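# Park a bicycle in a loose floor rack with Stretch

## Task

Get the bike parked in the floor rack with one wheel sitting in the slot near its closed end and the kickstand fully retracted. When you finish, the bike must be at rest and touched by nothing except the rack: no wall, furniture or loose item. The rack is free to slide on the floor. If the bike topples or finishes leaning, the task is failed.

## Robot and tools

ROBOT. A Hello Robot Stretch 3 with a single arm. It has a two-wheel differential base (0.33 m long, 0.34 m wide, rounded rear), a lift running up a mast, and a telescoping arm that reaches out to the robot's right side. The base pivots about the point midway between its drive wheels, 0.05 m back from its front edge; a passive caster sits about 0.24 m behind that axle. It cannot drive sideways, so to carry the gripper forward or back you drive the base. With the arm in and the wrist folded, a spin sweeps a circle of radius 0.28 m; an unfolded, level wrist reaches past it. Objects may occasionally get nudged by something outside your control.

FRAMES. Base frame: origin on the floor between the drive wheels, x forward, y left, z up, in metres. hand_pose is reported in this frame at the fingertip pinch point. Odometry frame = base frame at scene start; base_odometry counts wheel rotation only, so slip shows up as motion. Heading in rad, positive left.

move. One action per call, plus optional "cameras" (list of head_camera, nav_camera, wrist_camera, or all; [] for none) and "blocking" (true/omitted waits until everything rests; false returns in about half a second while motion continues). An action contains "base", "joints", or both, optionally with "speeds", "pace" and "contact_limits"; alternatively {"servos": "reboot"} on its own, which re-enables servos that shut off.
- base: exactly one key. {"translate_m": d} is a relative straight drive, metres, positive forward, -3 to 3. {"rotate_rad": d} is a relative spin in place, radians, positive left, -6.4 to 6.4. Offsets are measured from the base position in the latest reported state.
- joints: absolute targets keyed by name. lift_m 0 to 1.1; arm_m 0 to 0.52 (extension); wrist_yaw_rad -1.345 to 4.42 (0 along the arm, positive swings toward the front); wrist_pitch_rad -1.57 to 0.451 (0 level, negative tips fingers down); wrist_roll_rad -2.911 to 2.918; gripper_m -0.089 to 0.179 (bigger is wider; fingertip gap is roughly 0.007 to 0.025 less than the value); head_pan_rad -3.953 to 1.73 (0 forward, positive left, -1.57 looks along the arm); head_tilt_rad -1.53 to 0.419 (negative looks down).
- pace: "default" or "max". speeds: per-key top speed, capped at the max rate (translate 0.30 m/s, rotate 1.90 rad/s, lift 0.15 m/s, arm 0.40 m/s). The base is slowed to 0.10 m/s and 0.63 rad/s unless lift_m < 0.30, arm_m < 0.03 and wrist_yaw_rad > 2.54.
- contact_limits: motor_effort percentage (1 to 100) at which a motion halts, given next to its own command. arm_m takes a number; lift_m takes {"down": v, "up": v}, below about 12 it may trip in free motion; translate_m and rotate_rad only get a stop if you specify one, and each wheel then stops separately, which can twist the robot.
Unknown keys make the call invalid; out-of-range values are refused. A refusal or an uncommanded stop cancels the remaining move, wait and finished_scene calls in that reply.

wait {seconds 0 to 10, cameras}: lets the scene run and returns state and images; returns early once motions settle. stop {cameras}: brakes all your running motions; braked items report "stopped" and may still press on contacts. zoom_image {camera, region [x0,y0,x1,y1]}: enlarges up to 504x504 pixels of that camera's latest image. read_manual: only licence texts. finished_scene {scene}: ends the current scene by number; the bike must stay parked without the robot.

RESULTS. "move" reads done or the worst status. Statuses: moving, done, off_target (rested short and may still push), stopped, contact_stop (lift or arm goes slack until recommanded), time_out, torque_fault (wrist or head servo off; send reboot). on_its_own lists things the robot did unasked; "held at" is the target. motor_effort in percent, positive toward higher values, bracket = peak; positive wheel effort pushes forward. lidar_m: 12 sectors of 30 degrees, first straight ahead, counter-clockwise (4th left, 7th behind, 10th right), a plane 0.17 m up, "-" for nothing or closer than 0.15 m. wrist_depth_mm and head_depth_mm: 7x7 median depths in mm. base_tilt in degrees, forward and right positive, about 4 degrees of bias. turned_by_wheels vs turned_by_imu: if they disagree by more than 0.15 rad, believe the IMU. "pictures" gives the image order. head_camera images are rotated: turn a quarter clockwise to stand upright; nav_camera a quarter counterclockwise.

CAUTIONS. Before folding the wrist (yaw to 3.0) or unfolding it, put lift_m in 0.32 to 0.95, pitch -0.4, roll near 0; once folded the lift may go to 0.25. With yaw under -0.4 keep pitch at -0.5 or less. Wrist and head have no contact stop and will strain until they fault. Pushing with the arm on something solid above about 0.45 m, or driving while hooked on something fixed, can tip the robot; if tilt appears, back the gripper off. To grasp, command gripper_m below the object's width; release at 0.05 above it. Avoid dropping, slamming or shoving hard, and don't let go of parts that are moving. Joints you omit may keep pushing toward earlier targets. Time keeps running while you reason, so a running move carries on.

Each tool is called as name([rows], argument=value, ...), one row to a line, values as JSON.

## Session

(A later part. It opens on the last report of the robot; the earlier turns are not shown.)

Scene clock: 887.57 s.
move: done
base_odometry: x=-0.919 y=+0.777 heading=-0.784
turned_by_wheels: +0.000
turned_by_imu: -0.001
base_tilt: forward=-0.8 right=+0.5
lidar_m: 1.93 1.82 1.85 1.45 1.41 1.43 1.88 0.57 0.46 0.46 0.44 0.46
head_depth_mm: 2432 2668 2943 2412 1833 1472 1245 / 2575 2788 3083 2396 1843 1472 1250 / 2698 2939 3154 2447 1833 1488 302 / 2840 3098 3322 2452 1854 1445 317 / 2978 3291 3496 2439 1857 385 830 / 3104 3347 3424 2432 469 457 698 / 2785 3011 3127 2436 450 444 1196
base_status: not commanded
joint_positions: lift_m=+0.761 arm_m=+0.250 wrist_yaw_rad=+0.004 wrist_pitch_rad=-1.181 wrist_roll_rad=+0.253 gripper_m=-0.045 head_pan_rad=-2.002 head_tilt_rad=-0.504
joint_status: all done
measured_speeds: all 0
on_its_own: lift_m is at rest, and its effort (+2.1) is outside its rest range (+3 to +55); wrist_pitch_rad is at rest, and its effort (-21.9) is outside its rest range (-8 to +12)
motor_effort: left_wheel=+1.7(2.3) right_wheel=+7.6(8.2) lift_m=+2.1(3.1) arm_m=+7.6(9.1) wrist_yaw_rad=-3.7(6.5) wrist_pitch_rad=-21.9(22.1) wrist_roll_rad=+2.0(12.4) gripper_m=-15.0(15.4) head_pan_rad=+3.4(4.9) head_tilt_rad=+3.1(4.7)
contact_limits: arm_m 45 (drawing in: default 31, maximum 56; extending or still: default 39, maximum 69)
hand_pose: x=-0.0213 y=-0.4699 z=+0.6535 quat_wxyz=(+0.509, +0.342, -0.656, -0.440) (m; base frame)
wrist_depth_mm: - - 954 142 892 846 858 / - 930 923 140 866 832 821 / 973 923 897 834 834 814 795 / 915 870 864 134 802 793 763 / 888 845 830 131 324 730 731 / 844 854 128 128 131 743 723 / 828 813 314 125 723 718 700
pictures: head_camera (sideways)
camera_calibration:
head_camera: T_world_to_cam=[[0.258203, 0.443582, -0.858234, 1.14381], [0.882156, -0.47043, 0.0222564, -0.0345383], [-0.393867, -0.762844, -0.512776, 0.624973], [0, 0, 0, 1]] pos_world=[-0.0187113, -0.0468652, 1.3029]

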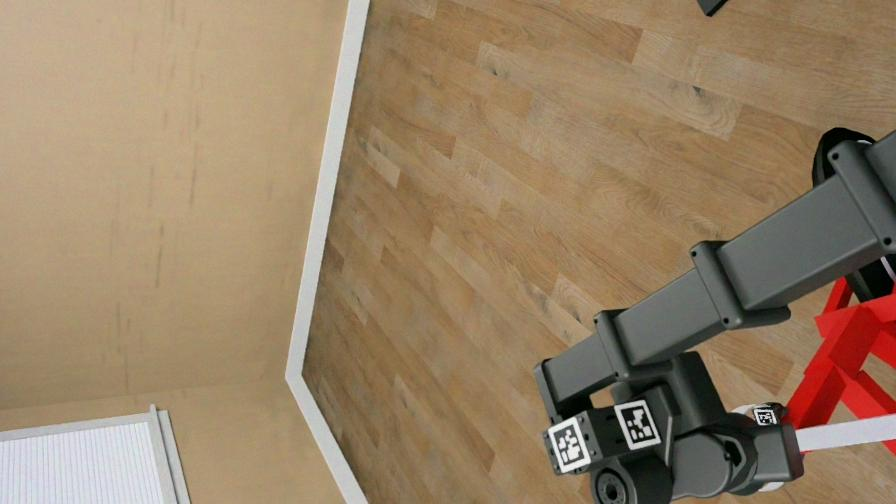

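move(joints={"head_pan_rad": -2.45, "head_tilt_rad": -0.85}, cameras=["head_camera", "nav_camera", "wrist_camera"])

zoom_image(camera="head_camera", region=[392, 0, 896, 504])

Scene clock: 893.07 s.
move: done
base_odometry: x=-0.919 y=+0.777 heading=-0.784
turned_by_wheels: +0.000
turned_by_imu: -0.001
base_tilt: forward=-0.9 right=+0.5
lidar_m: 1.92 1.82 1.86 1.45 1.41 1.43 1.87 0.57 0.46 0.46 0.44 0.46
head_depth_mm: 2710 2357 1928 1629 1417 305 - / 2681 2372 1798 1623 1416 1264 - / 2686 2328 1919 1567 1411 1263 943 / 2690 2330 1927 1624 1410 290 956 / 2674 2329 1925 1613 1076 295 1092 / 2708 2363 1927 1621 324 1176 1107 / 2691 2313 1918 1617 339 884 1072
base_status: not commanded
joint_positions: lift_m=+0.761 arm_m=+0.250 wrist_yaw_rad=+0.004 wrist_pitch_rad=-1.181 wrist_roll_rad=+0.253 gripper_m=-0.045 head_pan_rad=-2.459 head_tilt_rad=-0.849
joint_status: all done
measured_speeds: all 0
on_its_own: wrist_pitch_rad is at rest, and its effort (-21.8) is outside its rest range (-8 to +12)
motor_effort: left_wheel=+1.6(2.0) right_wheel=+7.4(7.9) lift_m=+4.3(5.2) arm_m=+6.2(7.0) wrist_yaw_rad=-3.5(3.8) wrist_pitch_rad=-21.8(22.1) wrist_roll_rad=+2.0(2.4) gripper_m=-15.3(16.0) head_pan_rad=-0.5(5.5) head_tilt_rad=-5.8(6.1)
contact_limits: arm_m 45 (drawing in: default 31, maximum 56; extending or still: default 39, maximum 69)
hand_pose: x=-0.0213 y=-0.4699 z=+0.6535 quat_wxyz=(+0.509, +0.342, -0.656, -0.440) (m; base frame)
wrist_depth_mm: - - 950 142 881 888 836 / - 958 912 140 834 835 807 / 936 906 886 840 823 812 788 / 926 885 858 134 819 777 757 / 892 859 842 131 325 751 729 / 848 852 128 128 131 725 705 / 827 805 316 126 734 718 701
pictures: head_camera (sideways), nav_camera (sideways), wrist_camera
camera_calibration:
head_camera: T_world_to_cam=[[0.629075, 0.448029, -0.635244, 0.850846], [0.580953, -0.813936, 0.00125358, -0.00535227], [-0.516486, -0.369836, -0.772311, 0.963389], [0, 0, 0, 1]] pos_world=[-0.0345594, -0.0292645, 1.28454]
nav_camera: T_world_to_cam=[[-0.571564, -0.460762, 0.67898, -0.835504], [-0.632607, 0.774442, -0.00698386, 0.0632178], [-0.522612, -0.433519, -0.734124, 0.920915], [0, 0, 0, 1]] pos_world=[0.0437294, -0.0346931, 1.2438]
wrist_camera: T_world_to_cam=[[-0.965135, 0.231, -0.123098, 0.175686], [0.252527, 0.945481, -0.20566, 0.621216], [0.0688796, -0.229575, -0.970851, 0.690865], [0, 0, 0, 1]] pos_world=[-0.0348993, -0.469326, 0.820113]

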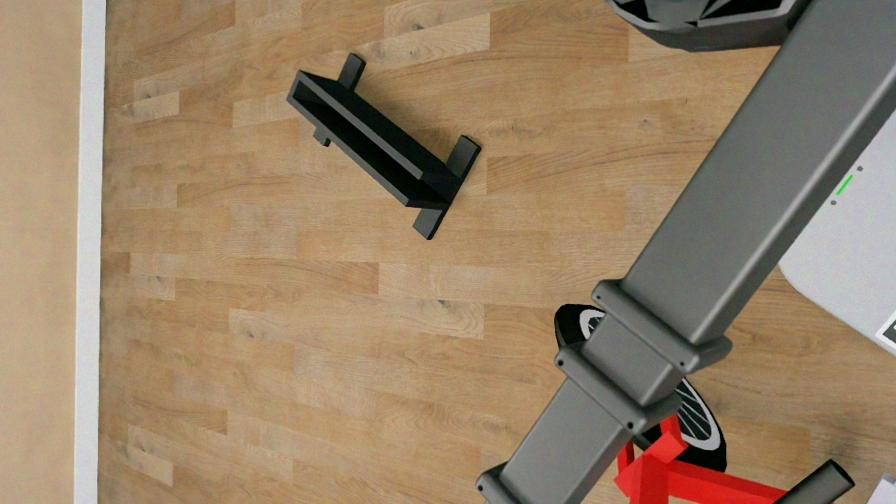

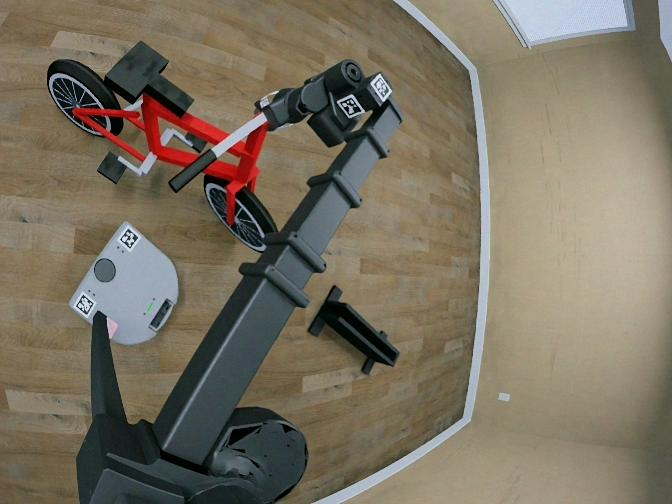

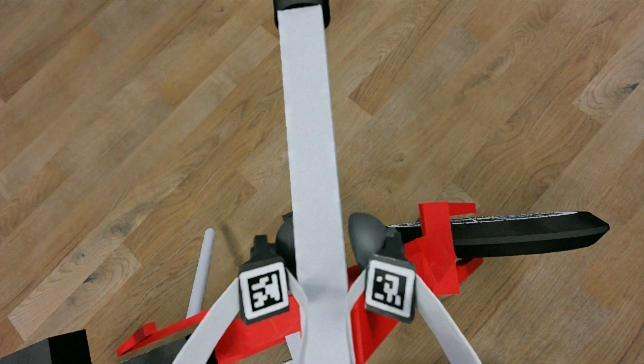

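Scaled by 1.000.

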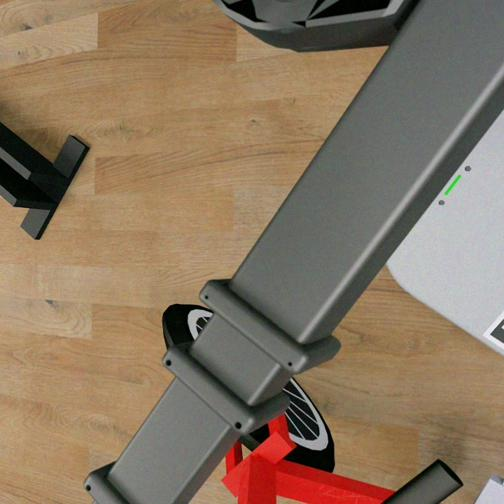

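move(joints={"wrist_roll_rad": 0.17}, cameras=[])

move(base={"translate_m": -0.3}, speeds={"translate_m": 0.06})

zoom_image(camera="head_camera", region=[392, 0, 896, 504])

Scene clock: 909.20 s.
move: done
base_odometry: x=-0.919 y=+0.777 heading=-0.784
turned_by_wheels: +0.000
turned_by_imu: -0.001
base_tilt: forward=-0.8 right=+0.5
lidar_m: 1.93 1.82 1.86 1.45 1.40 1.43 1.87 0.58 0.46 0.45 0.44 0.46
head_depth_mm: 2675 2344 1920 1635 1406 314 - / 2681 2338 1778 1620 1408 1264 - / 2687 2356 1919 1570 1408 1266 941 / 2706 2325 1916 1626 1410 290 955 / 2693 2341 1919 1620 1049 295 1086 / 2701 2330 1906 1604 326 1175 1106 / 2663 2345 1900 1619 339 889 1070
base_status: not commanded
joint_positions: lift_m=+0.761 arm_m=+0.250 wrist_yaw_rad=+0.001 wrist_pitch_rad=-1.186 wrist_roll_rad=+0.171 gripper_m=-0.045 head_pan_rad=-2.450 head_tilt_rad=-0.850
joint_status: all done
measured_speeds: all 0
on_its_own: lift_m is at rest, and its effort (+2.5) is outside its rest range (+3 to +55); wrist_pitch_rad is at rest, and its effort (-21.0) is outside its rest range (-8 to +12)
motor_effort: left_wheel=+1.2(2.0) right_wheel=+7.4(7.7) lift_m=+2.5(8.2) arm_m=+4.3(6.2) wrist_yaw_rad=-0.2(3.7) wrist_pitch_rad=-21.0(21.9) wrist_roll_rad=-0.7(2.3) gripper_m=-13.8(15.5) head_pan_rad=+3.3(3.5) head_tilt_rad=-5.1(6.2)
contact_limits: arm_m 45 (drawing in: default 31, maximum 56; extending or still: default 39, maximum 69)
hand_pose: x=-0.0216 y=-0.4688 z=+0.6532 quat_wxyz=(+0.535, +0.360, -0.634, -0.428) (m; base frame)
wrist_depth_mm: - 953 940 141 875 884 868 / 951 922 911 140 852 829 843 / 937 898 882 136 821 825 824 / 901 858 871 793 807 792 773 / 859 815 843 131 399 780 759 / 828 819 128 128 129 743 712 / 294 - 315 125 735 723 707
pictures: none
No camera images: "cameras" was empty.

Scene clock: 915.00 s.
move: done
base_odometry: x=-1.131 y=+0.989 heading=-0.784
turned_by_wheels: +0.000
turned_by_imu: -0.005
base_tilt: forward=-0.8 right=+0.5
lidar_m: 2.19 2.07 1.86 1.31 1.24 1.26 1.64 0.51 0.42 0.42 0.46 0.49
head_depth_mm: 2452 2352 1910 1627 1411 314 - / 2465 2323 1917 1628 1404 1267 - / 2464 2333 1910 1525 1411 1266 941 / 2462 2339 1937 1594 1384 290 967 / 2493 2340 1906 1620 1024 295 1093 / 2466 2340 1900 1613 326 1076 1100 / 2481 2344 1909 1629 339 870 1074
base_status: done
joint_positions: lift_m=+0.761 arm_m=+0.250 wrist_yaw_rad=-0.005 wrist_pitch_rad=-1.200 wrist_roll_rad=+0.171 gripper_m=-0.045 head_pan_rad=-2.450 head_tilt_rad=-0.850
joint_status: not commanded
measured_speeds: all 0
on_its_own: wrist_pitch_rad is at rest, and its effort (-18.4) is outside its rest range (-8 to +12)
motor_effort: left_wheel=-3.7(8.5) right_wheel=-0.4(9.1) lift_m=+10.4(10.4) arm_m=+1.7(5.7) wrist_yaw_rad=+4.8(5.0) wrist_pitch_rad=-18.4(21.2) wrist_roll_rad=-0.6(0.9) gripper_m=-14.1(16.5) head_pan_rad=+2.8(4.0) head_tilt_rad=-4.6(6.5)
contact_limits: arm_m 45 (drawing in: default 31, maximum 56; extending or still: default 39, maximum 69)
hand_pose: x=-0.0220 y=-0.4652 z=+0.6521 quat_wxyz=(+0.531, +0.362, -0.632, -0.434) (m; base frame)
wrist_depth_mm: 967 939 925 144 886 878 850 / 950 915 898 141 854 830 810 / 891 880 847 137 829 829 809 / 880 831 864 134 803 789 792 / 843 820 822 132 395 753 763 / 819 826 128 129 129 761 737 / 282 - 314 125 728 733 714
pictures: head_camera (sideways), nav_camera (sideways), wrist_camera
camera_calibration:
head_camera: T_world_to_cam=[[0.625638, 0.454368, -0.634134, 0.849528], [0.588417, -0.808557, 0.0011889, -0.00533968], [-0.512194, -0.373879, -0.773222, 0.964547], [0, 0, 0, 1]] pos_world=[-0.0343204, -0.0296914, 1.28453]
nav_camera: T_world_to_cam=[[-0.568063, -0.466594, 0.677934, -0.834149], [-0.639705, 0.768589, -0.0070412, 0.063338], [-0.517767, -0.437677, -0.735089, 0.92214], [0, 0, 0, 1]] pos_world=[0.0441217, -0.0342906, 1.2438]
wrist_camera: T_world_to_cam=[[-0.98178, 0.167593, -0.0895535, 0.122049], [0.182245, 0.96391, -0.194071, 0.616169], [0.0537966, -0.206856, -0.976891, 0.704833], [0, 0, 0, 1]] pos_world=[-0.0303865, -0.468587, 0.819055]

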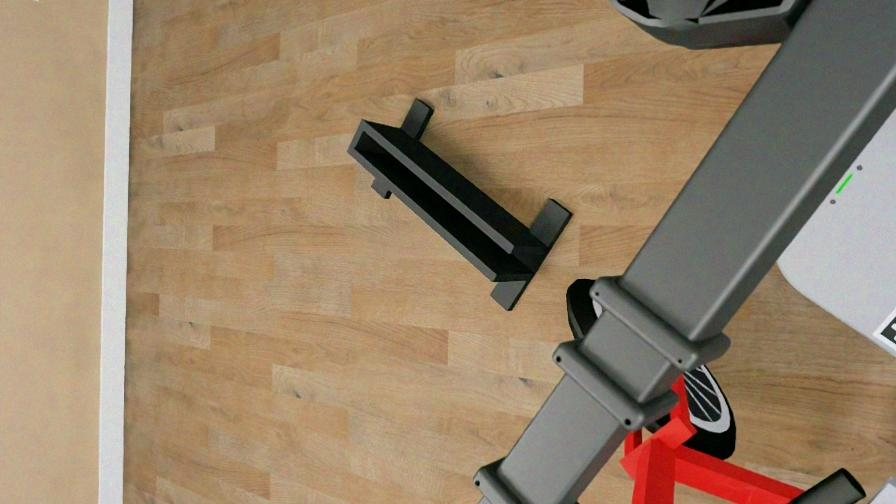

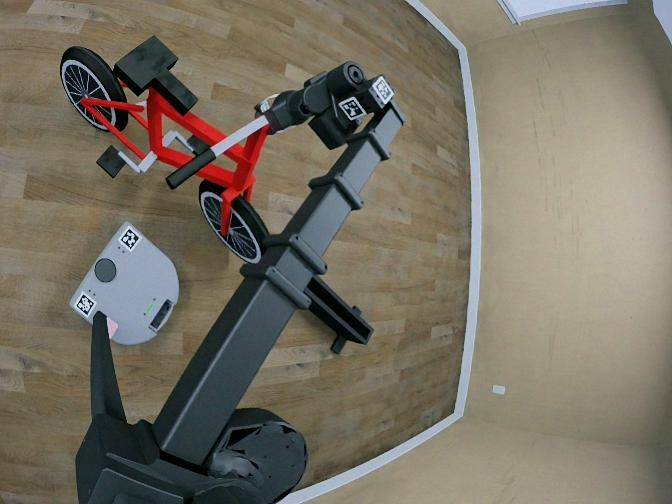

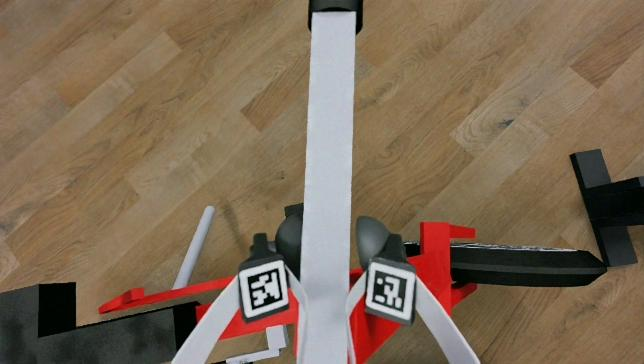

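Scaled by 1.000.

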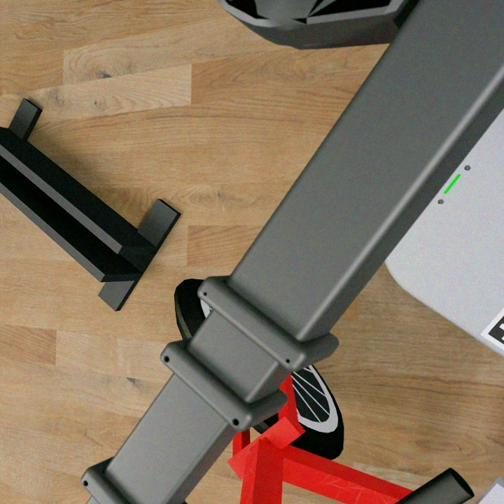

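move(base={"translate_m": 0.2}, speeds={"translate_m": 0.07}, cameras=[])

move(joints={"wrist_roll_rad": -0.1}, speeds={"wrist_roll_rad": 0.4})

Scene clock: 936.57 s.
move: done
base_odometry: x=-0.990 y=+0.848 heading=-0.785
turned_by_wheels: +0.000
turned_by_imu: +0.000
base_tilt: forward=-0.8 right=+0.4
lidar_m: 2.01 1.90 1.94 1.41 1.35 1.38 1.80 0.55 0.45 0.45 0.45 0.48
head_depth_mm: 2609 2343 1932 1627 1409 314 - / 2607 2358 1881 1617 1410 1263 - / 2638 2347 1908 1536 1407 1263 942 / 2601 2351 1917 1603 1409 290 973 / 2644 2340 1896 1625 1045 295 1091 / 2623 2370 1916 1623 326 1178 1109 / 2645 2336 1905 1616 339 871 1070
base_status: done
joint_positions: lift_m=+0.761 arm_m=+0.250 wrist_yaw_rad=-0.001 wrist_pitch_rad=-1.200 wrist_roll_rad=+0.168 gripper_m=-0.045 head_pan_rad=-2.450 head_tilt_rad=-0.850
joint_status: not commanded
measured_speeds: all 0
on_its_own: lift_m is at rest, and its effort (+0.4) is outside its rest range (+3 to +55); wrist_pitch_rad is at rest, and its effort (-18.7) is outside its rest range (-8 to +12)
motor_effort: left_wheel=+0.2(7.7) right_wheel=+10.1(15.3) lift_m=+0.4(9.8) arm_m=-2.0(2.2) wrist_yaw_rad=+0.5(6.9) wrist_pitch_rad=-18.7(18.8) wrist_roll_rad=+0.6(0.8) gripper_m=-14.7(16.3) head_pan_rad=+2.7(3.9) head_tilt_rad=-3.5(5.0)
contact_limits: arm_m 45 (drawing in: default 31, maximum 56; extending or still: default 39, maximum 69)
hand_pose: x=-0.0217 y=-0.4654 z=+0.6522 quat_wxyz=(+0.532, +0.364, -0.630, -0.432) (m; base frame)
wrist_depth_mm: - 961 933 139 885 852 856 / 932 925 913 136 866 841 840 / 911 902 889 133 834 820 791 / 877 863 851 131 810 783 756 / 869 836 827 130 399 780 751 / 832 809 128 128 129 748 723 / 291 - 571 125 728 730 720
pictures: none
No camera images: "cameras" was empty.

Scene clock: 937.67 s.
move: done
base_odometry: x=-0.990 y=+0.848 heading=-0.785
turned_by_wheels: +0.000
turned_by_imu: +0.000
base_tilt: forward=-0.8 right=+0.4
lidar_m: 2.01 1.90 1.94 1.42 1.35 1.37 1.79 0.55 0.45 0.44 0.45 0.48
head_depth_mm: 2602 2370 1930 1630 1419 314 - / 2590 2359 1875 1630 1414 1262 - / 2603 2344 1920 1540 1409 1259 943 / 2603 2383 1905 1587 1408 290 967 / 2610 2337 1907 1617 1048 295 1093 / 2611 2351 1914 1612 326 1175 1108 / 2637 2335 1909 1613 339 877 1071
base_status: not commanded
joint_positions: lift_m=+0.761 arm_m=+0.250 wrist_yaw_rad=-0.004 wrist_pitch_rad=-1.208 wrist_roll_rad=-0.090 gripper_m=-0.045 head_pan_rad=-2.450 head_tilt_rad=-0.850
joint_status: all done
measured_speeds: all 0
on_its_own: lift_m is at rest, and its effort (-2.1) is outside its rest range (+3 to +55); wrist_pitch_rad is at rest, and its effort (-16.9) is outside its rest range (-8 to +12)
motor_effort: left_wheel=-0.2(0.9) right_wheel=+9.3(10.3) lift_m=-2.1(2.5) arm_m=-2.3(2.8) wrist_yaw_rad=+3.5(4.3) wrist_pitch_rad=-16.9(18.6) wrist_roll_rad=-3.8(5.3) gripper_m=-14.3(16.2) head_pan_rad=+2.4(3.7) head_tilt_rad=-3.8(4.7)
contact_limits: arm_m 45 (drawing in: default 31, maximum 56; extending or still: default 39, maximum 69)
hand_pose: x=-0.0219 y=-0.4634 z=+0.6516 quat_wxyz=(+0.607, +0.418, -0.556, -0.385) (m; base frame)
wrist_depth_mm: 906 884 897 894 907 905 939 / 874 885 867 868 879 888 884 / 840 838 833 818 855 846 837 / 805 812 824 131 823 835 835 / 778 791 795 129 803 797 798 / - 770 129 127 130 485 782 / 747 737 745 124 740 761 753
pictures: head_camera (sideways), nav_camera (sideways), wrist_camera
camera_calibration:
head_camera: T_world_to_cam=[[0.625638, 0.454368, -0.634134, 0.849528], [0.588417, -0.808557, 0.0011889, -0.00533968], [-0.512194, -0.373879, -0.773222, 0.964547], [0, 0, 0, 1]] pos_world=[-0.0343204, -0.0296914, 1.28453]
nav_camera: T_world_to_cam=[[-0.568063, -0.466594, 0.677934, -0.834149], [-0.639705, 0.768589, -0.0070412, 0.063338], [-0.517767, -0.437677, -0.735089, 0.92214], [0, 0, 0, 1]] pos_world=[0.0441217, -0.0342906, 1.2438]
wrist_camera: T_world_to_cam=[[-0.997156, -0.0752808, 0.00357277, -0.0517192], [-0.0745739, 0.97872, -0.19117, 0.613624], [0.0108947, -0.190892, -0.98155, 0.714237], [0, 0, 0, 1]] pos_world=[-0.0135931, -0.468117, 0.81855]

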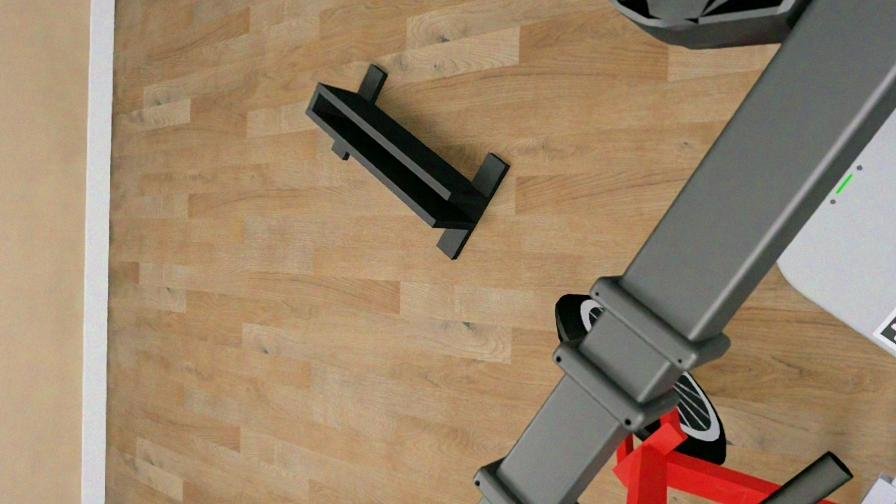

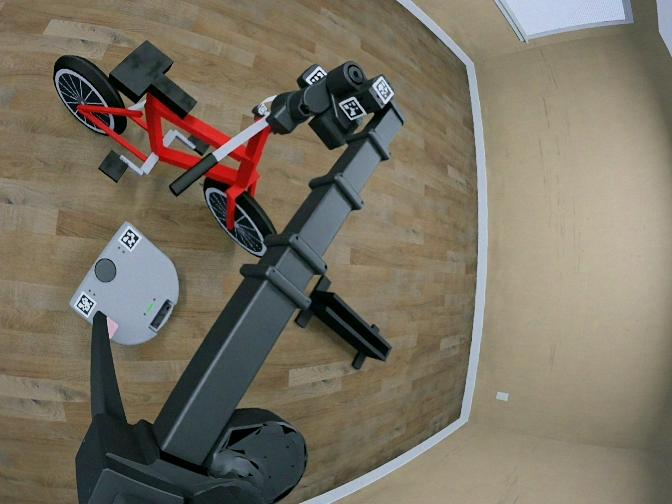

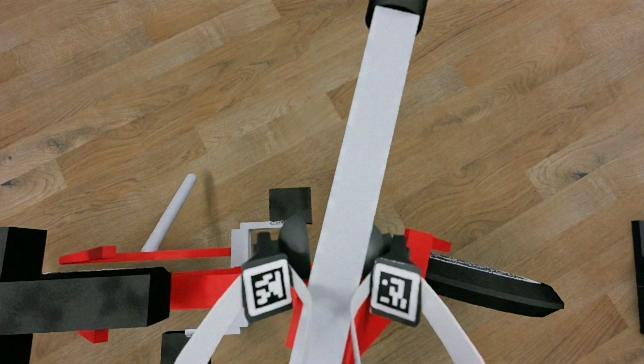

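move(joints={"wrist_roll_rad": -0.29}, speeds={"wrist_roll_rad": 0.4})

Scene clock: 946.70 s.
move: off_target
base_odometry: x=-0.990 y=+0.848 heading=-0.785
turned_by_wheels: +0.000
turned_by_imu: -0.001
base_tilt: forward=-0.8 right=+0.5
lidar_m: 2.01 1.90 1.94 1.42 1.35 1.37 1.79 0.57 0.44 0.44 0.44 0.48
head_depth_mm: 2591 2349 1923 1626 1416 314 - / 2594 2371 1877 1616 1411 1269 - / 2568 2349 1930 1534 1410 1267 943 / 2623 2344 1909 1609 1414 290 971 / 2626 2330 1897 1624 1041 295 1089 / 2620 2334 1913 1617 326 1173 1106 / 2641 2348 1901 1634 339 880 1073
base_status: not commanded
joint_positions: lift_m=+0.761 arm_m=+0.250 wrist_yaw_rad=-0.011 wrist_pitch_rad=-1.204 wrist_roll_rad=-0.259 gripper_m=-0.045 head_pan_rad=-2.450 head_tilt_rad=-0.850
joint_status: wrist_roll_rad off_target (ended at -0.259, target -0.290)
measured_speeds: all 0
on_its_own: wrist_yaw_rad is at rest, and its effort (+9.5) is outside its rest range (-9 to +9); wrist_pitch_rad is at rest, and its effort (-17.6) is outside its rest range (-8 to +12)
motor_effort: left_wheel=-0.2(1.2) right_wheel=+8.9(9.9) lift_m=+3.0(4.4) arm_m=-4.2(5.7) wrist_yaw_rad=+9.5(9.7) wrist_pitch_rad=-17.6(17.9) wrist_roll_rad=-11.0(11.6) gripper_m=-15.3(15.8) head_pan_rad=+2.6(3.7) head_tilt_rad=-3.7(4.7)
contact_limits: arm_m 45 (drawing in: default 31, maximum 56; extending or still: default 39, maximum 69)
hand_pose: x=-0.0223 y=-0.4643 z=+0.6519 quat_wxyz=(+0.651, +0.446, -0.505, -0.349) (m; base frame)
wrist_depth_mm: 842 852 870 879 - 940 972 / 819 834 853 895 140 904 923 / 803 808 840 858 865 881 914 / 792 780 805 624 839 837 880 / 754 769 607 131 817 839 843 / - 741 129 128 130 819 840 / 716 729 740 124 774 781 800
pictures: head_camera (sideways), nav_camera (sideways), wrist_camera
camera_calibration:
head_camera: T_world_to_cam=[[0.625638, 0.454368, -0.634134, 0.849528], [0.588417, -0.808557, 0.0011889, -0.00533968], [-0.512194, -0.373879, -0.773222, 0.964547], [0, 0, 0, 1]] pos_world=[-0.0343204, -0.0296914, 1.28453]
nav_camera: T_world_to_cam=[[-0.568063, -0.466594, 0.677934, -0.834149], [-0.639705, 0.768589, -0.0070412, 0.063338], [-0.517767, -0.437677, -0.735089, 0.92214], [0, 0, 0, 1]] pos_world=[0.0441217, -0.0342906, 1.2438]
wrist_camera: T_world_to_cam=[[-0.972403, -0.224529, 0.0634006, -0.160022], [-0.232531, 0.954856, -0.184877, 0.595858], [-0.0190283, -0.194517, -0.980715, 0.711417], [0, 0, 0, 1]] pos_world=[-0.00351308, -0.466505, 0.818003]

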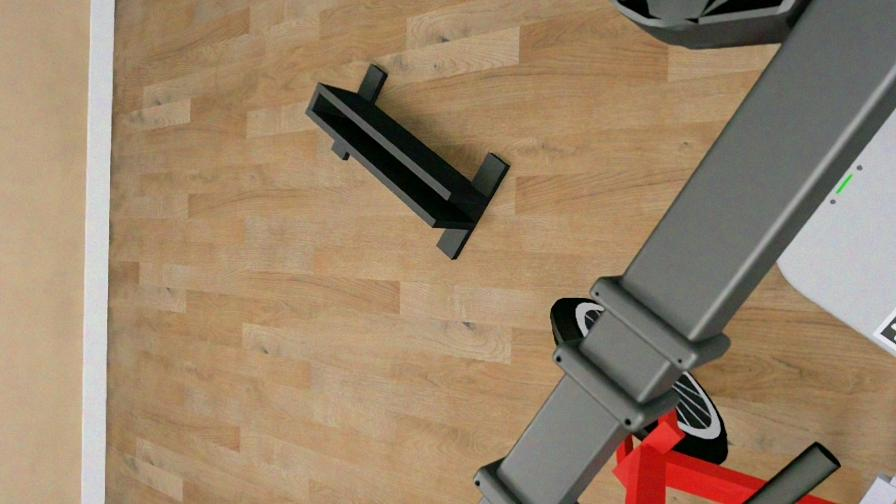

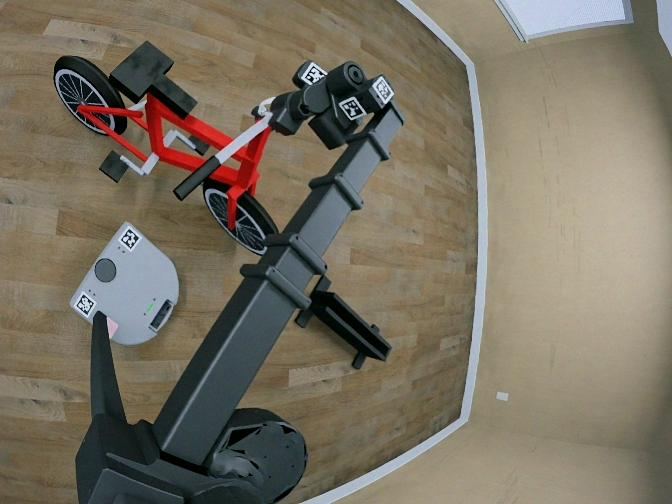

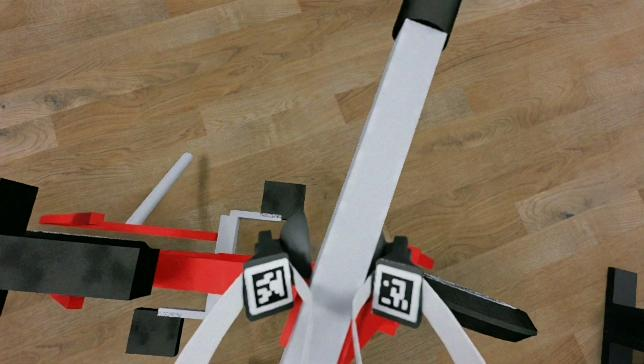

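move(joints={"wrist_roll_rad": -0.37}, speeds={"wrist_roll_rad": 0.4}, cameras=[])

move(base={"translate_m": -0.15}, speeds={"translate_m": 0.06})

Scene clock: 964.27 s.
move: off_target
base_odometry: x=-0.990 y=+0.848 heading=-0.785
turned_by_wheels: +0.000
turned_by_imu: -0.001
base_tilt: forward=-0.9 right=+0.4
lidar_m: 2.01 1.90 1.94 1.42 1.35 1.37 1.79 0.58 0.44 0.44 0.44 0.47
head_depth_mm: 2545 2339 1927 1640 1403 314 - / 2634 2341 1876 1618 1405 1272 - / 2605 2353 1925 1524 1415 1266 941 / 2645 2317 1915 1596 1414 290 970 / 2625 2347 1908 1624 1044 295 1090 / 2664 2340 1910 1620 326 1165 1111 / 2634 2348 1902 1611 339 879 1059
base_status: not commanded
joint_positions: lift_m=+0.761 arm_m=+0.250 wrist_yaw_rad=-0.013 wrist_pitch_rad=-1.208 wrist_roll_rad=-0.339 gripper_m=-0.045 head_pan_rad=-2.450 head_tilt_rad=-0.850
joint_status: wrist_roll_rad off_target (ended at -0.339, target -0.370)
measured_speeds: all 0
on_its_own: wrist_yaw_rad is at rest, and its effort (+11.5) is outside its rest range (-9 to +9); wrist_pitch_rad is at rest, and its effort (-17.1) is outside its rest range (-8 to +12)
motor_effort: left_wheel=-0.9(0.9) right_wheel=+9.1(9.9) lift_m=+8.5(8.5) arm_m=-7.0(8.1) wrist_yaw_rad=+11.5(11.8) wrist_pitch_rad=-17.1(17.8) wrist_roll_rad=-10.3(12.3) gripper_m=-14.6(16.0) head_pan_rad=+3.0(3.6) head_tilt_rad=-1.8(3.8)
contact_limits: arm_m 45 (drawing in: default 31, maximum 56; extending or still: default 39, maximum 69)
hand_pose: x=-0.0225 y=-0.4634 z=+0.6516 quat_wxyz=(+0.670, +0.461, -0.478, -0.333) (m; base frame)
wrist_depth_mm: 833 842 870 896 - 951 - / 799 821 866 853 141 934 944 / 772 805 814 851 866 909 915 / 756 779 808 611 848 870 884 / - 769 595 149 817 840 884 / 718 578 128 127 131 826 852 / 718 719 743 125 790 784 829
pictures: none
No camera images: "cameras" was empty.

Scene clock: 967.57 s.
move: done
base_odometry: x=-1.096 y=+0.954 heading=-0.785
turned_by_wheels: +0.000
turned_by_imu: -0.003
base_tilt: forward=-0.9 right=+0.5
lidar_m: 2.14 2.03 1.90 1.34 1.27 1.29 1.68 0.58 0.43 0.42 0.45 0.49
head_depth_mm: 2493 2346 1927 1624 1409 314 - / 2484 2337 1917 1606 1406 1266 - / 2482 2341 1915 1534 1402 1260 942 / 2505 2365 1913 1585 1398 290 967 / 2493 2303 1914 1613 1055 295 1096 / 2550 2328 1895 1612 326 1111 1109 / 2519 2326 1920 1614 339 868 1073
base_status: done
joint_positions: lift_m=+0.761 arm_m=+0.250 wrist_yaw_rad=-0.013 wrist_pitch_rad=-1.208 wrist_roll_rad=-0.346 gripper_m=-0.045 head_pan_rad=-2.450 head_tilt_rad=-0.850
joint_status: not commanded
measured_speeds: all 0
on_its_own: wrist_yaw_rad is at rest, and its effort (+10.9) is outside its rest range (-9 to +9); wrist_pitch_rad is at rest, and its effort (-17.0) is outside its rest range (-8 to +12)
motor_effort: left_wheel=-3.3(9.3) right_wheel=-0.6(8.7) lift_m=+5.8(8.8) arm_m=-9.6(9.9) wrist_yaw_rad=+10.9(12.0) wrist_pitch_rad=-17.0(17.6) wrist_roll_rad=-8.0(10.9) gripper_m=-14.8(17.1) head_pan_rad=+2.5(4.0) head_tilt_rad=-1.9(3.6)
contact_limits: arm_m 45 (drawing in: default 31, maximum 56; extending or still: default 39, maximum 69)
hand_pose: x=-0.0225 y=-0.4633 z=+0.6516 quat_wxyz=(+0.671, +0.462, -0.476, -0.331) (m; base frame)
wrist_depth_mm: 806 835 862 897 147 944 - / 801 824 851 858 145 906 951 / 762 811 814 840 853 921 917 / 754 768 810 619 850 866 921 / - 467 582 149 815 844 875 / 721 578 128 129 131 815 854 / 715 727 731 124 784 780 815
pictures: head_camera (sideways), nav_camera (sideways), wrist_camera
camera_calibration:
head_camera: T_world_to_cam=[[0.625638, 0.454368, -0.634134, 0.849528], [0.588417, -0.808557, 0.0011889, -0.00533968], [-0.512194, -0.373879, -0.773222, 0.964547], [0, 0, 0, 1]] pos_world=[-0.0343204, -0.0296914, 1.28453]
nav_camera: T_world_to_cam=[[-0.568063, -0.466594, 0.677934, -0.834149], [-0.639705, 0.768589, -0.0070412, 0.063338], [-0.517767, -0.437677, -0.735089, 0.92214], [0, 0, 0, 1]] pos_world=[0.0441217, -0.0342906, 1.2438]
wrist_camera: T_world_to_cam=[[-0.949023, -0.301452, 0.092099, -0.21365], [-0.313357, 0.933891, -0.172204, 0.575096], [-0.0340993, -0.192285, -0.980746, 0.711982], [0, 0, 0, 1]] pos_world=[0.00173013, -0.464579, 0.816984]

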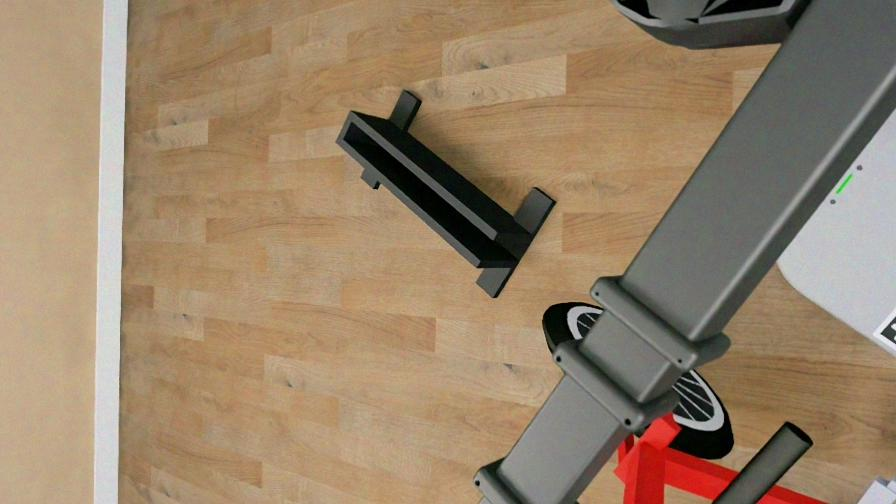

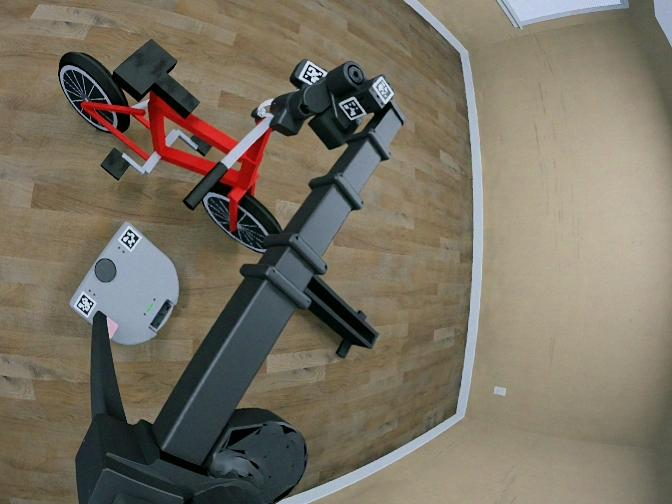

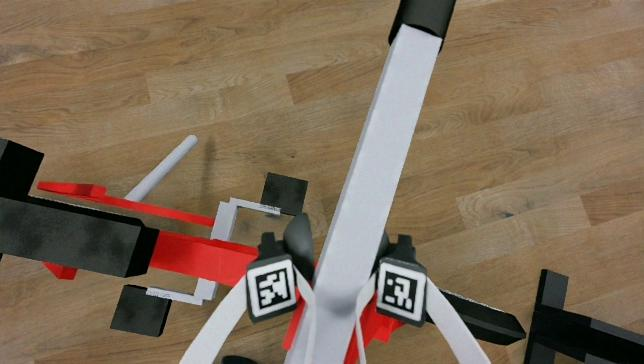

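move(base={"translate_m": -0.1}, speeds={"translate_m": 0.06}, joints={"head_pan_rad": -2.35, "head_tilt_rad": -0.95})

zoom_image(camera="head_camera", region=[392, 150, 744, 504])

Scene clock: 984.37 s.
move: done
base_odometry: x=-1.167 y=+1.025 heading=-0.785
turned_by_wheels: +0.000
turned_by_imu: -0.001
base_tilt: forward=-0.7 right=+0.5
lidar_m: 2.24 2.11 1.82 1.28 1.21 1.23 1.61 0.58 0.43 0.42 0.46 0.50
head_depth_mm: 2355 2016 1735 1519 1343 1216 - / 2361 2017 1691 1513 1345 1251 962 / 2339 2017 1717 1451 1343 287 960 / 2378 2001 1719 1468 305 1028 960 / 2410 2011 1713 1499 314 1198 984 / 2393 1995 1717 345 935 1190 1093 / 2384 1991 1708 355 901 972 1067
base_status: done
joint_positions: lift_m=+0.761 arm_m=+0.250 wrist_yaw_rad=-0.010 wrist_pitch_rad=-1.211 wrist_roll_rad=-0.346 gripper_m=-0.045 head_pan_rad=-2.347 head_tilt_rad=-0.950
joint_status: all done
measured_speeds: all 0
on_its_own: lift_m is at rest, and its effort (+1.2) is outside its rest range (+3 to +55); wrist_pitch_rad is at rest, and its effort (-16.4) is outside its rest range (-8 to +12)
motor_effort: left_wheel=-2.7(8.8) right_wheel=-2.0(8.4) lift_m=+1.2(8.6) arm_m=-12.2(12.8) wrist_yaw_rad=+8.6(11.4) wrist_pitch_rad=-16.4(17.1) wrist_roll_rad=-8.1(8.5) gripper_m=-14.3(15.9) head_pan_rad=-0.6(5.0) head_tilt_rad=-5.7(6.8)
contact_limits: arm_m 45 (drawing in: default 31, maximum 56; extending or still: default 39, maximum 69)
hand_pose: x=-0.0222 y=-0.4626 z=+0.6514 quat_wxyz=(+0.671, +0.464, -0.474, -0.331) (m; base frame)
wrist_depth_mm: 810 844 862 903 147 958 - / 792 806 853 866 144 933 942 / 781 795 823 826 861 888 912 / 763 778 791 621 839 871 900 / - 317 579 148 821 843 865 / 731 734 128 128 131 816 838 / 706 721 745 124 771 494 836
pictures: head_camera (sideways), nav_camera (sideways), wrist_camera
camera_calibration:
head_camera: T_world_to_cam=[[0.616894, 0.558754, -0.554289, 0.745555], [0.668779, -0.743444, -0.00511782, 0.00239525], [-0.414943, -0.36754, -0.832308, 1.04079], [0, 0, 0, 1]] pos_world=[-0.0296599, -0.0322675, 1.27953]
nav_camera: T_world_to_cam=[[-0.561612, -0.568198, 0.601451, -0.73454], [-0.715021, 0.699066, -0.00724377, 0.0640915], [-0.416338, -0.434118, -0.798877, 1.00441], [0, 0, 0, 1]] pos_world=[0.0514759, -0.0261337, 1.24466]
wrist_camera: T_world_to_cam=[[-0.948047, -0.304785, 0.0911806, -0.214146], [-0.316373, 0.933347, -0.169623, 0.572468], [-0.0334047, -0.189657, -0.981282, 0.713513], [0, 0, 0, 1]] pos_world=[0.00192769, -0.464257, 0.816787]

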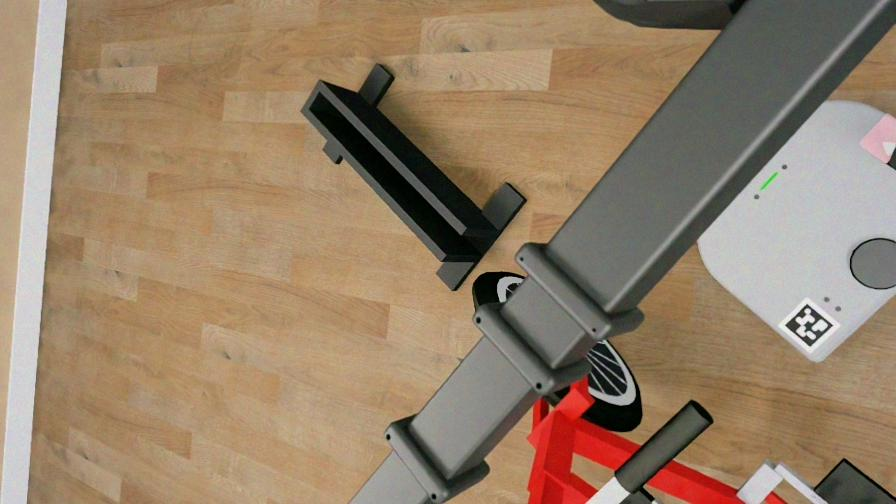

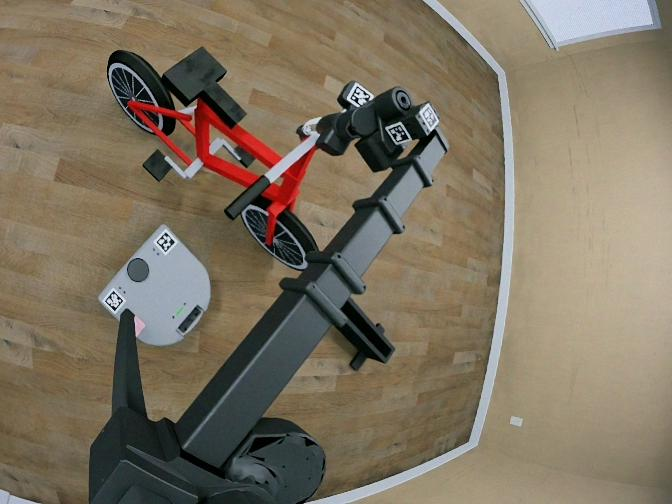

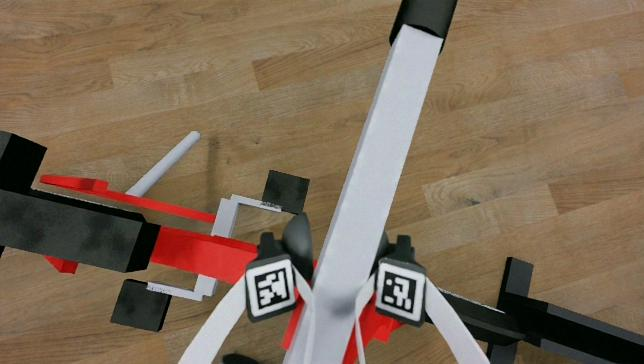

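Scaled by 1.424 from the camera's 896x504 image, which has a finer 1280x720 frame.

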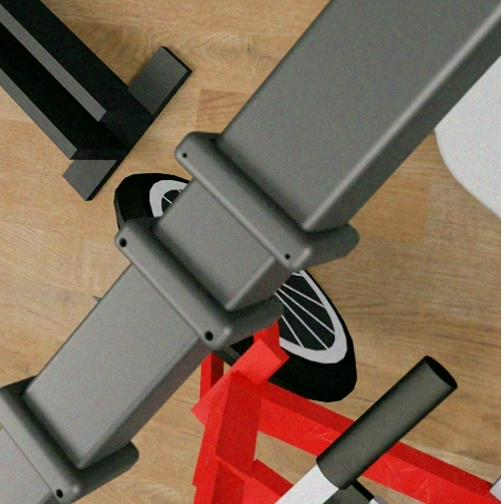

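zoom_image(camera="wrist_camera", region=[400, 220, 644, 364])

Scaled by 2.066.

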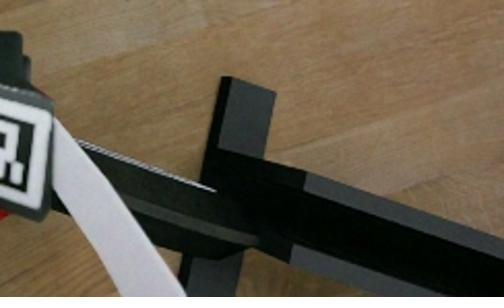

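move(joints={"wrist_roll_rad": 0.14}, speeds={"wrist_roll_rad": 0.4}, cameras=["wrist_camera"])

move(base={"translate_m": 0.1}, speeds={"translate_m": 0.06}, cameras=["wrist_camera"])

Scene clock: 1026.57 s.
move: off_target
base_odometry: x=-1.167 y=+1.025 heading=-0.785
turned_by_wheels: +0.000
turned_by_imu: -0.001
base_tilt: forward=-0.8 right=+0.5
lidar_m: 2.24 2.11 1.82 1.28 1.21 1.23 1.60 0.56 0.44 0.43 0.46 0.50
head_depth_mm: 2341 2038 1742 1506 1344 1212 - / 2342 2008 1703 1509 1345 1245 960 / 2345 2012 1723 1462 1345 287 961 / 2404 2002 1727 1461 305 1026 961 / 2400 2006 1719 1502 311 1207 978 / 2413 1991 1722 345 987 1206 1095 / 2366 1990 1714 355 915 951 1066
base_status: not commanded
joint_positions: lift_m=+0.761 arm_m=+0.250 wrist_yaw_rad=+0.007 wrist_pitch_rad=-1.198 wrist_roll_rad=+0.108 gripper_m=-0.045 head_pan_rad=-2.350 head_tilt_rad=-0.950
joint_status: wrist_roll_rad off_target (ended at +0.108, target +0.140)
measured_speeds: all 0
on_its_own: lift_m is at rest, and its effort (-1.1) is outside its rest range (+3 to +55); wrist_pitch_rad is at rest, and its effort (-18.9) is outside its rest range (-8 to +12)
motor_effort: left_wheel=-3.1(3.7) right_wheel=-1.7(2.4) lift_m=-1.1(7.8) arm_m=-9.2(13.9) wrist_yaw_rad=-5.2(9.2) wrist_pitch_rad=-18.9(19.0) wrist_roll_rad=+10.3(10.6) gripper_m=-14.5(17.4) head_pan_rad=-2.5(3.3) head_tilt_rad=-5.4(6.7)
contact_limits: arm_m 45 (drawing in: default 31, maximum 56; extending or still: default 39, maximum 69)
hand_pose: x=-0.0212 y=-0.4658 z=+0.6523 quat_wxyz=(+0.553, +0.379, -0.613, -0.418) (m; base frame)
wrist_depth_mm: 949 945 925 143 890 872 868 / 926 909 900 140 848 868 845 / 898 880 869 136 857 832 811 / 858 840 820 133 802 808 801 / 858 822 806 131 420 797 771 / 807 809 129 128 129 776 735 / - - 558 124 738 732 712
pictures: wrist_camera
camera_calibration:
wrist_camera: T_world_to_cam=[[-0.992969, 0.0973914, -0.0672838, 0.0755387], [0.109042, 0.973765, -0.199729, 0.623404], [0.0460666, -0.205662, -0.977538, 0.705613], [0, 0, 0, 1]] pos_world=[-0.0254746, -0.469288, 0.819359]

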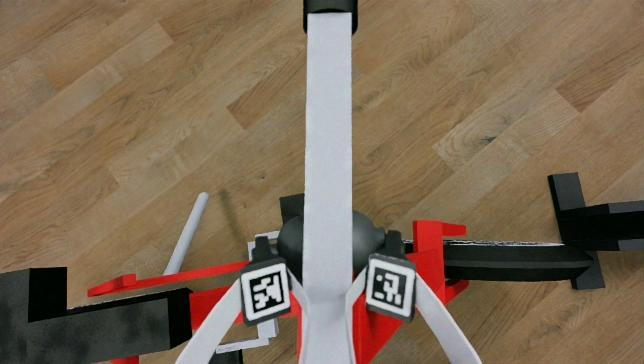

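Scene clock: 1029.03 s.
move: done
base_odometry: x=-1.096 y=+0.954 heading=-0.785
turned_by_wheels: +0.000
turned_by_imu: +0.000
base_tilt: forward=-0.8 right=+0.6
lidar_m: 2.14 2.03 1.91 1.34 1.27 1.29 1.68 0.57 0.44 0.44 0.46 0.49
head_depth_mm: 2378 2007 1734 1517 1347 1207 - / 2407 2020 1611 1513 1352 1240 965 / 2411 1992 1728 1456 1344 287 964 / 2416 2008 1728 1490 304 1022 962 / 2413 1985 1713 1503 311 1207 981 / 2390 1991 1714 345 981 1204 1097 / 2376 1988 1702 355 906 956 1061
base_status: done
joint_positions: lift_m=+0.761 arm_m=+0.250 wrist_yaw_rad=+0.009 wrist_pitch_rad=-1.193 wrist_roll_rad=+0.109 gripper_m=-0.045 head_pan_rad=-2.350 head_tilt_rad=-0.950
joint_status: not commanded
measured_speeds: all 0
on_its_own: wrist_pitch_rad is at rest, and its effort (-19.8) is outside its rest range (-8 to +12)
motor_effort: left_wheel=+4.9(8.8) right_wheel=+3.3(11.4) lift_m=+4.2(4.4) arm_m=-3.5(9.8) wrist_yaw_rad=-7.7(8.7) wrist_pitch_rad=-19.8(19.9) wrist_roll_rad=+9.8(10.7) gripper_m=-15.5(16.4) head_pan_rad=-2.0(3.6) head_tilt_rad=-5.2(7.2)
contact_limits: arm_m 45 (drawing in: default 31, maximum 56; extending or still: default 39, maximum 69)
hand_pose: x=-0.0210 y=-0.4671 z=+0.6526 quat_wxyz=(+0.554, +0.378, -0.614, -0.416) (m; base frame)
wrist_depth_mm: 963 963 929 142 889 887 888 / 909 881 900 140 875 856 833 / 906 894 878 136 843 831 812 / 880 853 838 133 818 814 797 / 845 828 833 131 419 787 772 / 818 786 129 128 129 752 729 / - - 569 123 746 738 728
pictures: wrist_camera
camera_calibration:
wrist_camera: T_world_to_cam=[[-0.993053, 0.0958024, -0.0683258, 0.0758135], [0.107933, 0.972877, -0.204599, 0.627418], [0.0468714, -0.210553, -0.976458, 0.70276], [0, 0, 0, 1]] pos_world=[-0.0253719, -0.469696, 0.819766]

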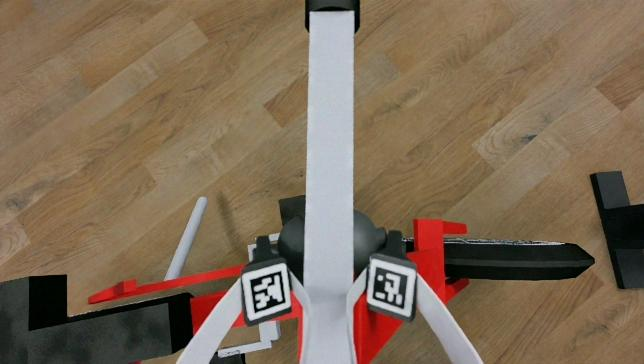

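move(base={"translate_m": 0.1}, speeds={"translate_m": 0.06}, cameras=[])

move(joints={"wrist_roll_rad": -0.38}, speeds={"wrist_roll_rad": 0.4}, cameras=["wrist_camera"])

Scene clock: 1038.83 s.
move: done
base_odometry: x=-1.025 y=+0.883 heading=-0.785
turned_by_wheels: +0.000
turned_by_imu: +0.000
base_tilt: forward=-0.8 right=+0.4
lidar_m: 2.06 1.94 1.99 1.40 1.32 1.34 1.75 0.57 0.45 0.45 0.45 0.48
head_depth_mm: 2418 2027 1689 1517 1347 1208 - / 2412 1991 1643 1518 1346 1242 963 / 2430 2013 1743 1484 1349 287 965 / 2416 1997 1730 1499 305 1028 962 / 2425 2029 1715 1511 311 1207 985 / 2416 2003 1716 346 978 1209 1092 / 2402 1991 1710 356 905 952 1050
base_status: done
joint_positions: lift_m=+0.761 arm_m=+0.250 wrist_yaw_rad=+0.010 wrist_pitch_rad=-1.195 wrist_roll_rad=+0.110 gripper_m=-0.045 head_pan_rad=-2.350 head_tilt_rad=-0.950
joint_status: not commanded
measured_speeds: all 0
on_its_own: wrist_pitch_rad is at rest, and its effort (-19.5) is outside its rest range (-8 to +12)
motor_effort: left_wheel=+1.4(9.6) right_wheel=+6.6(11.6) lift_m=+4.1(9.6) arm_m=+11.1(11.6) wrist_yaw_rad=-8.8(9.3) wrist_pitch_rad=-19.5(19.9) wrist_roll_rad=+9.5(10.2) gripper_m=-15.6(16.2) head_pan_rad=-2.3(3.0) head_tilt_rad=-4.9(6.6)
contact_limits: arm_m 45 (drawing in: default 31, maximum 56; extending or still: default 39, maximum 69)
hand_pose: x=-0.0209 y=-0.4667 z=+0.6525 quat_wxyz=(+0.554, +0.378, -0.614, -0.416) (m; base frame)
wrist_depth_mm: 941 950 925 140 881 894 875 / 933 908 888 138 857 865 826 / 878 883 852 135 844 834 814 / 870 849 849 131 816 807 796 / 843 839 807 130 419 768 770 / 813 792 130 128 129 762 735 / 289 - 569 123 743 728 727
pictures: none
No camera images: "cameras" was empty.

Scene clock: 1040.73 s.
move: done
base_odometry: x=-1.025 y=+0.883 heading=-0.785
turned_by_wheels: +0.000
turned_by_imu: +0.000
base_tilt: forward=-0.9 right=+0.4
lidar_m: 2.06 1.94 1.99 1.40 1.32 1.35 1.76 2.83 0.43 0.42 0.44 0.48
head_depth_mm: 2442 2011 1687 1521 1335 1214 - / 2425 1998 1626 1509 1344 1244 966 / 2439 2032 1722 1490 1346 287 958 / 2376 2013 1722 1514 304 1024 963 / 2417 2020 1728 1512 311 1204 985 / 2397 1990 1717 346 992 1184 1095 / 2397 2003 1712 355 861 1069 1052
base_status: not commanded
joint_positions: lift_m=+0.761 arm_m=+0.250 wrist_yaw_rad=-0.010 wrist_pitch_rad=-1.218 wrist_roll_rad=-0.361 gripper_m=-0.045 head_pan_rad=-2.350 head_tilt_rad=-0.950
joint_status: all done
measured_speeds: all 0
on_its_own: wrist_pitch_rad is at rest, and its effort (-15.3) is outside its rest range (-8 to +12)
motor_effort: left_wheel=+0.7(2.2) right_wheel=+6.2(7.3) lift_m=+3.0(4.6) arm_m=+10.1(11.7) wrist_yaw_rad=+8.0(9.2) wrist_pitch_rad=-15.3(19.6) wrist_roll_rad=-6.4(10.4) gripper_m=-15.3(16.1) head_pan_rad=-1.5(2.9) head_tilt_rad=-4.5(6.2)
contact_limits: arm_m 45 (drawing in: default 31, maximum 56; extending or still: default 39, maximum 69)
hand_pose: x=-0.0222 y=-0.4610 z=+0.6510 quat_wxyz=(+0.673, +0.468, -0.468, -0.329) (m; base frame)
wrist_depth_mm: 801 844 870 868 914 948 - / 828 827 821 861 871 910 948 / 772 795 814 834 878 887 936 / 759 765 792 135 843 868 910 / - 535 578 132 823 883 882 / 709 560 129 127 128 839 856 / 704 721 730 123 781 804 831
pictures: wrist_camera
camera_calibration:
wrist_camera: T_world_to_cam=[[-0.943327, -0.318333, 0.0937972, -0.221434], [-0.329936, 0.93003, -0.161821, 0.563973], [-0.0357214, -0.183597, -0.982352, 0.716893], [0, 0, 0, 1]] pos_world=[0.00279869, -0.463382, 0.816274]

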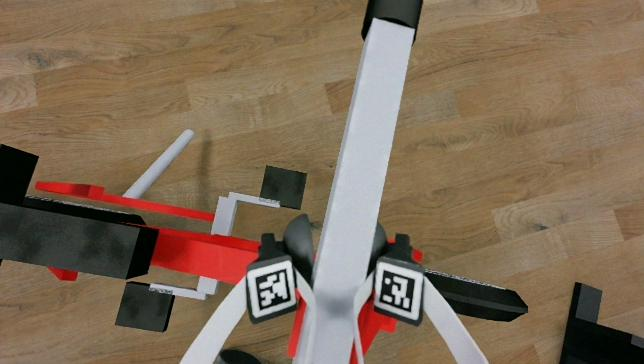

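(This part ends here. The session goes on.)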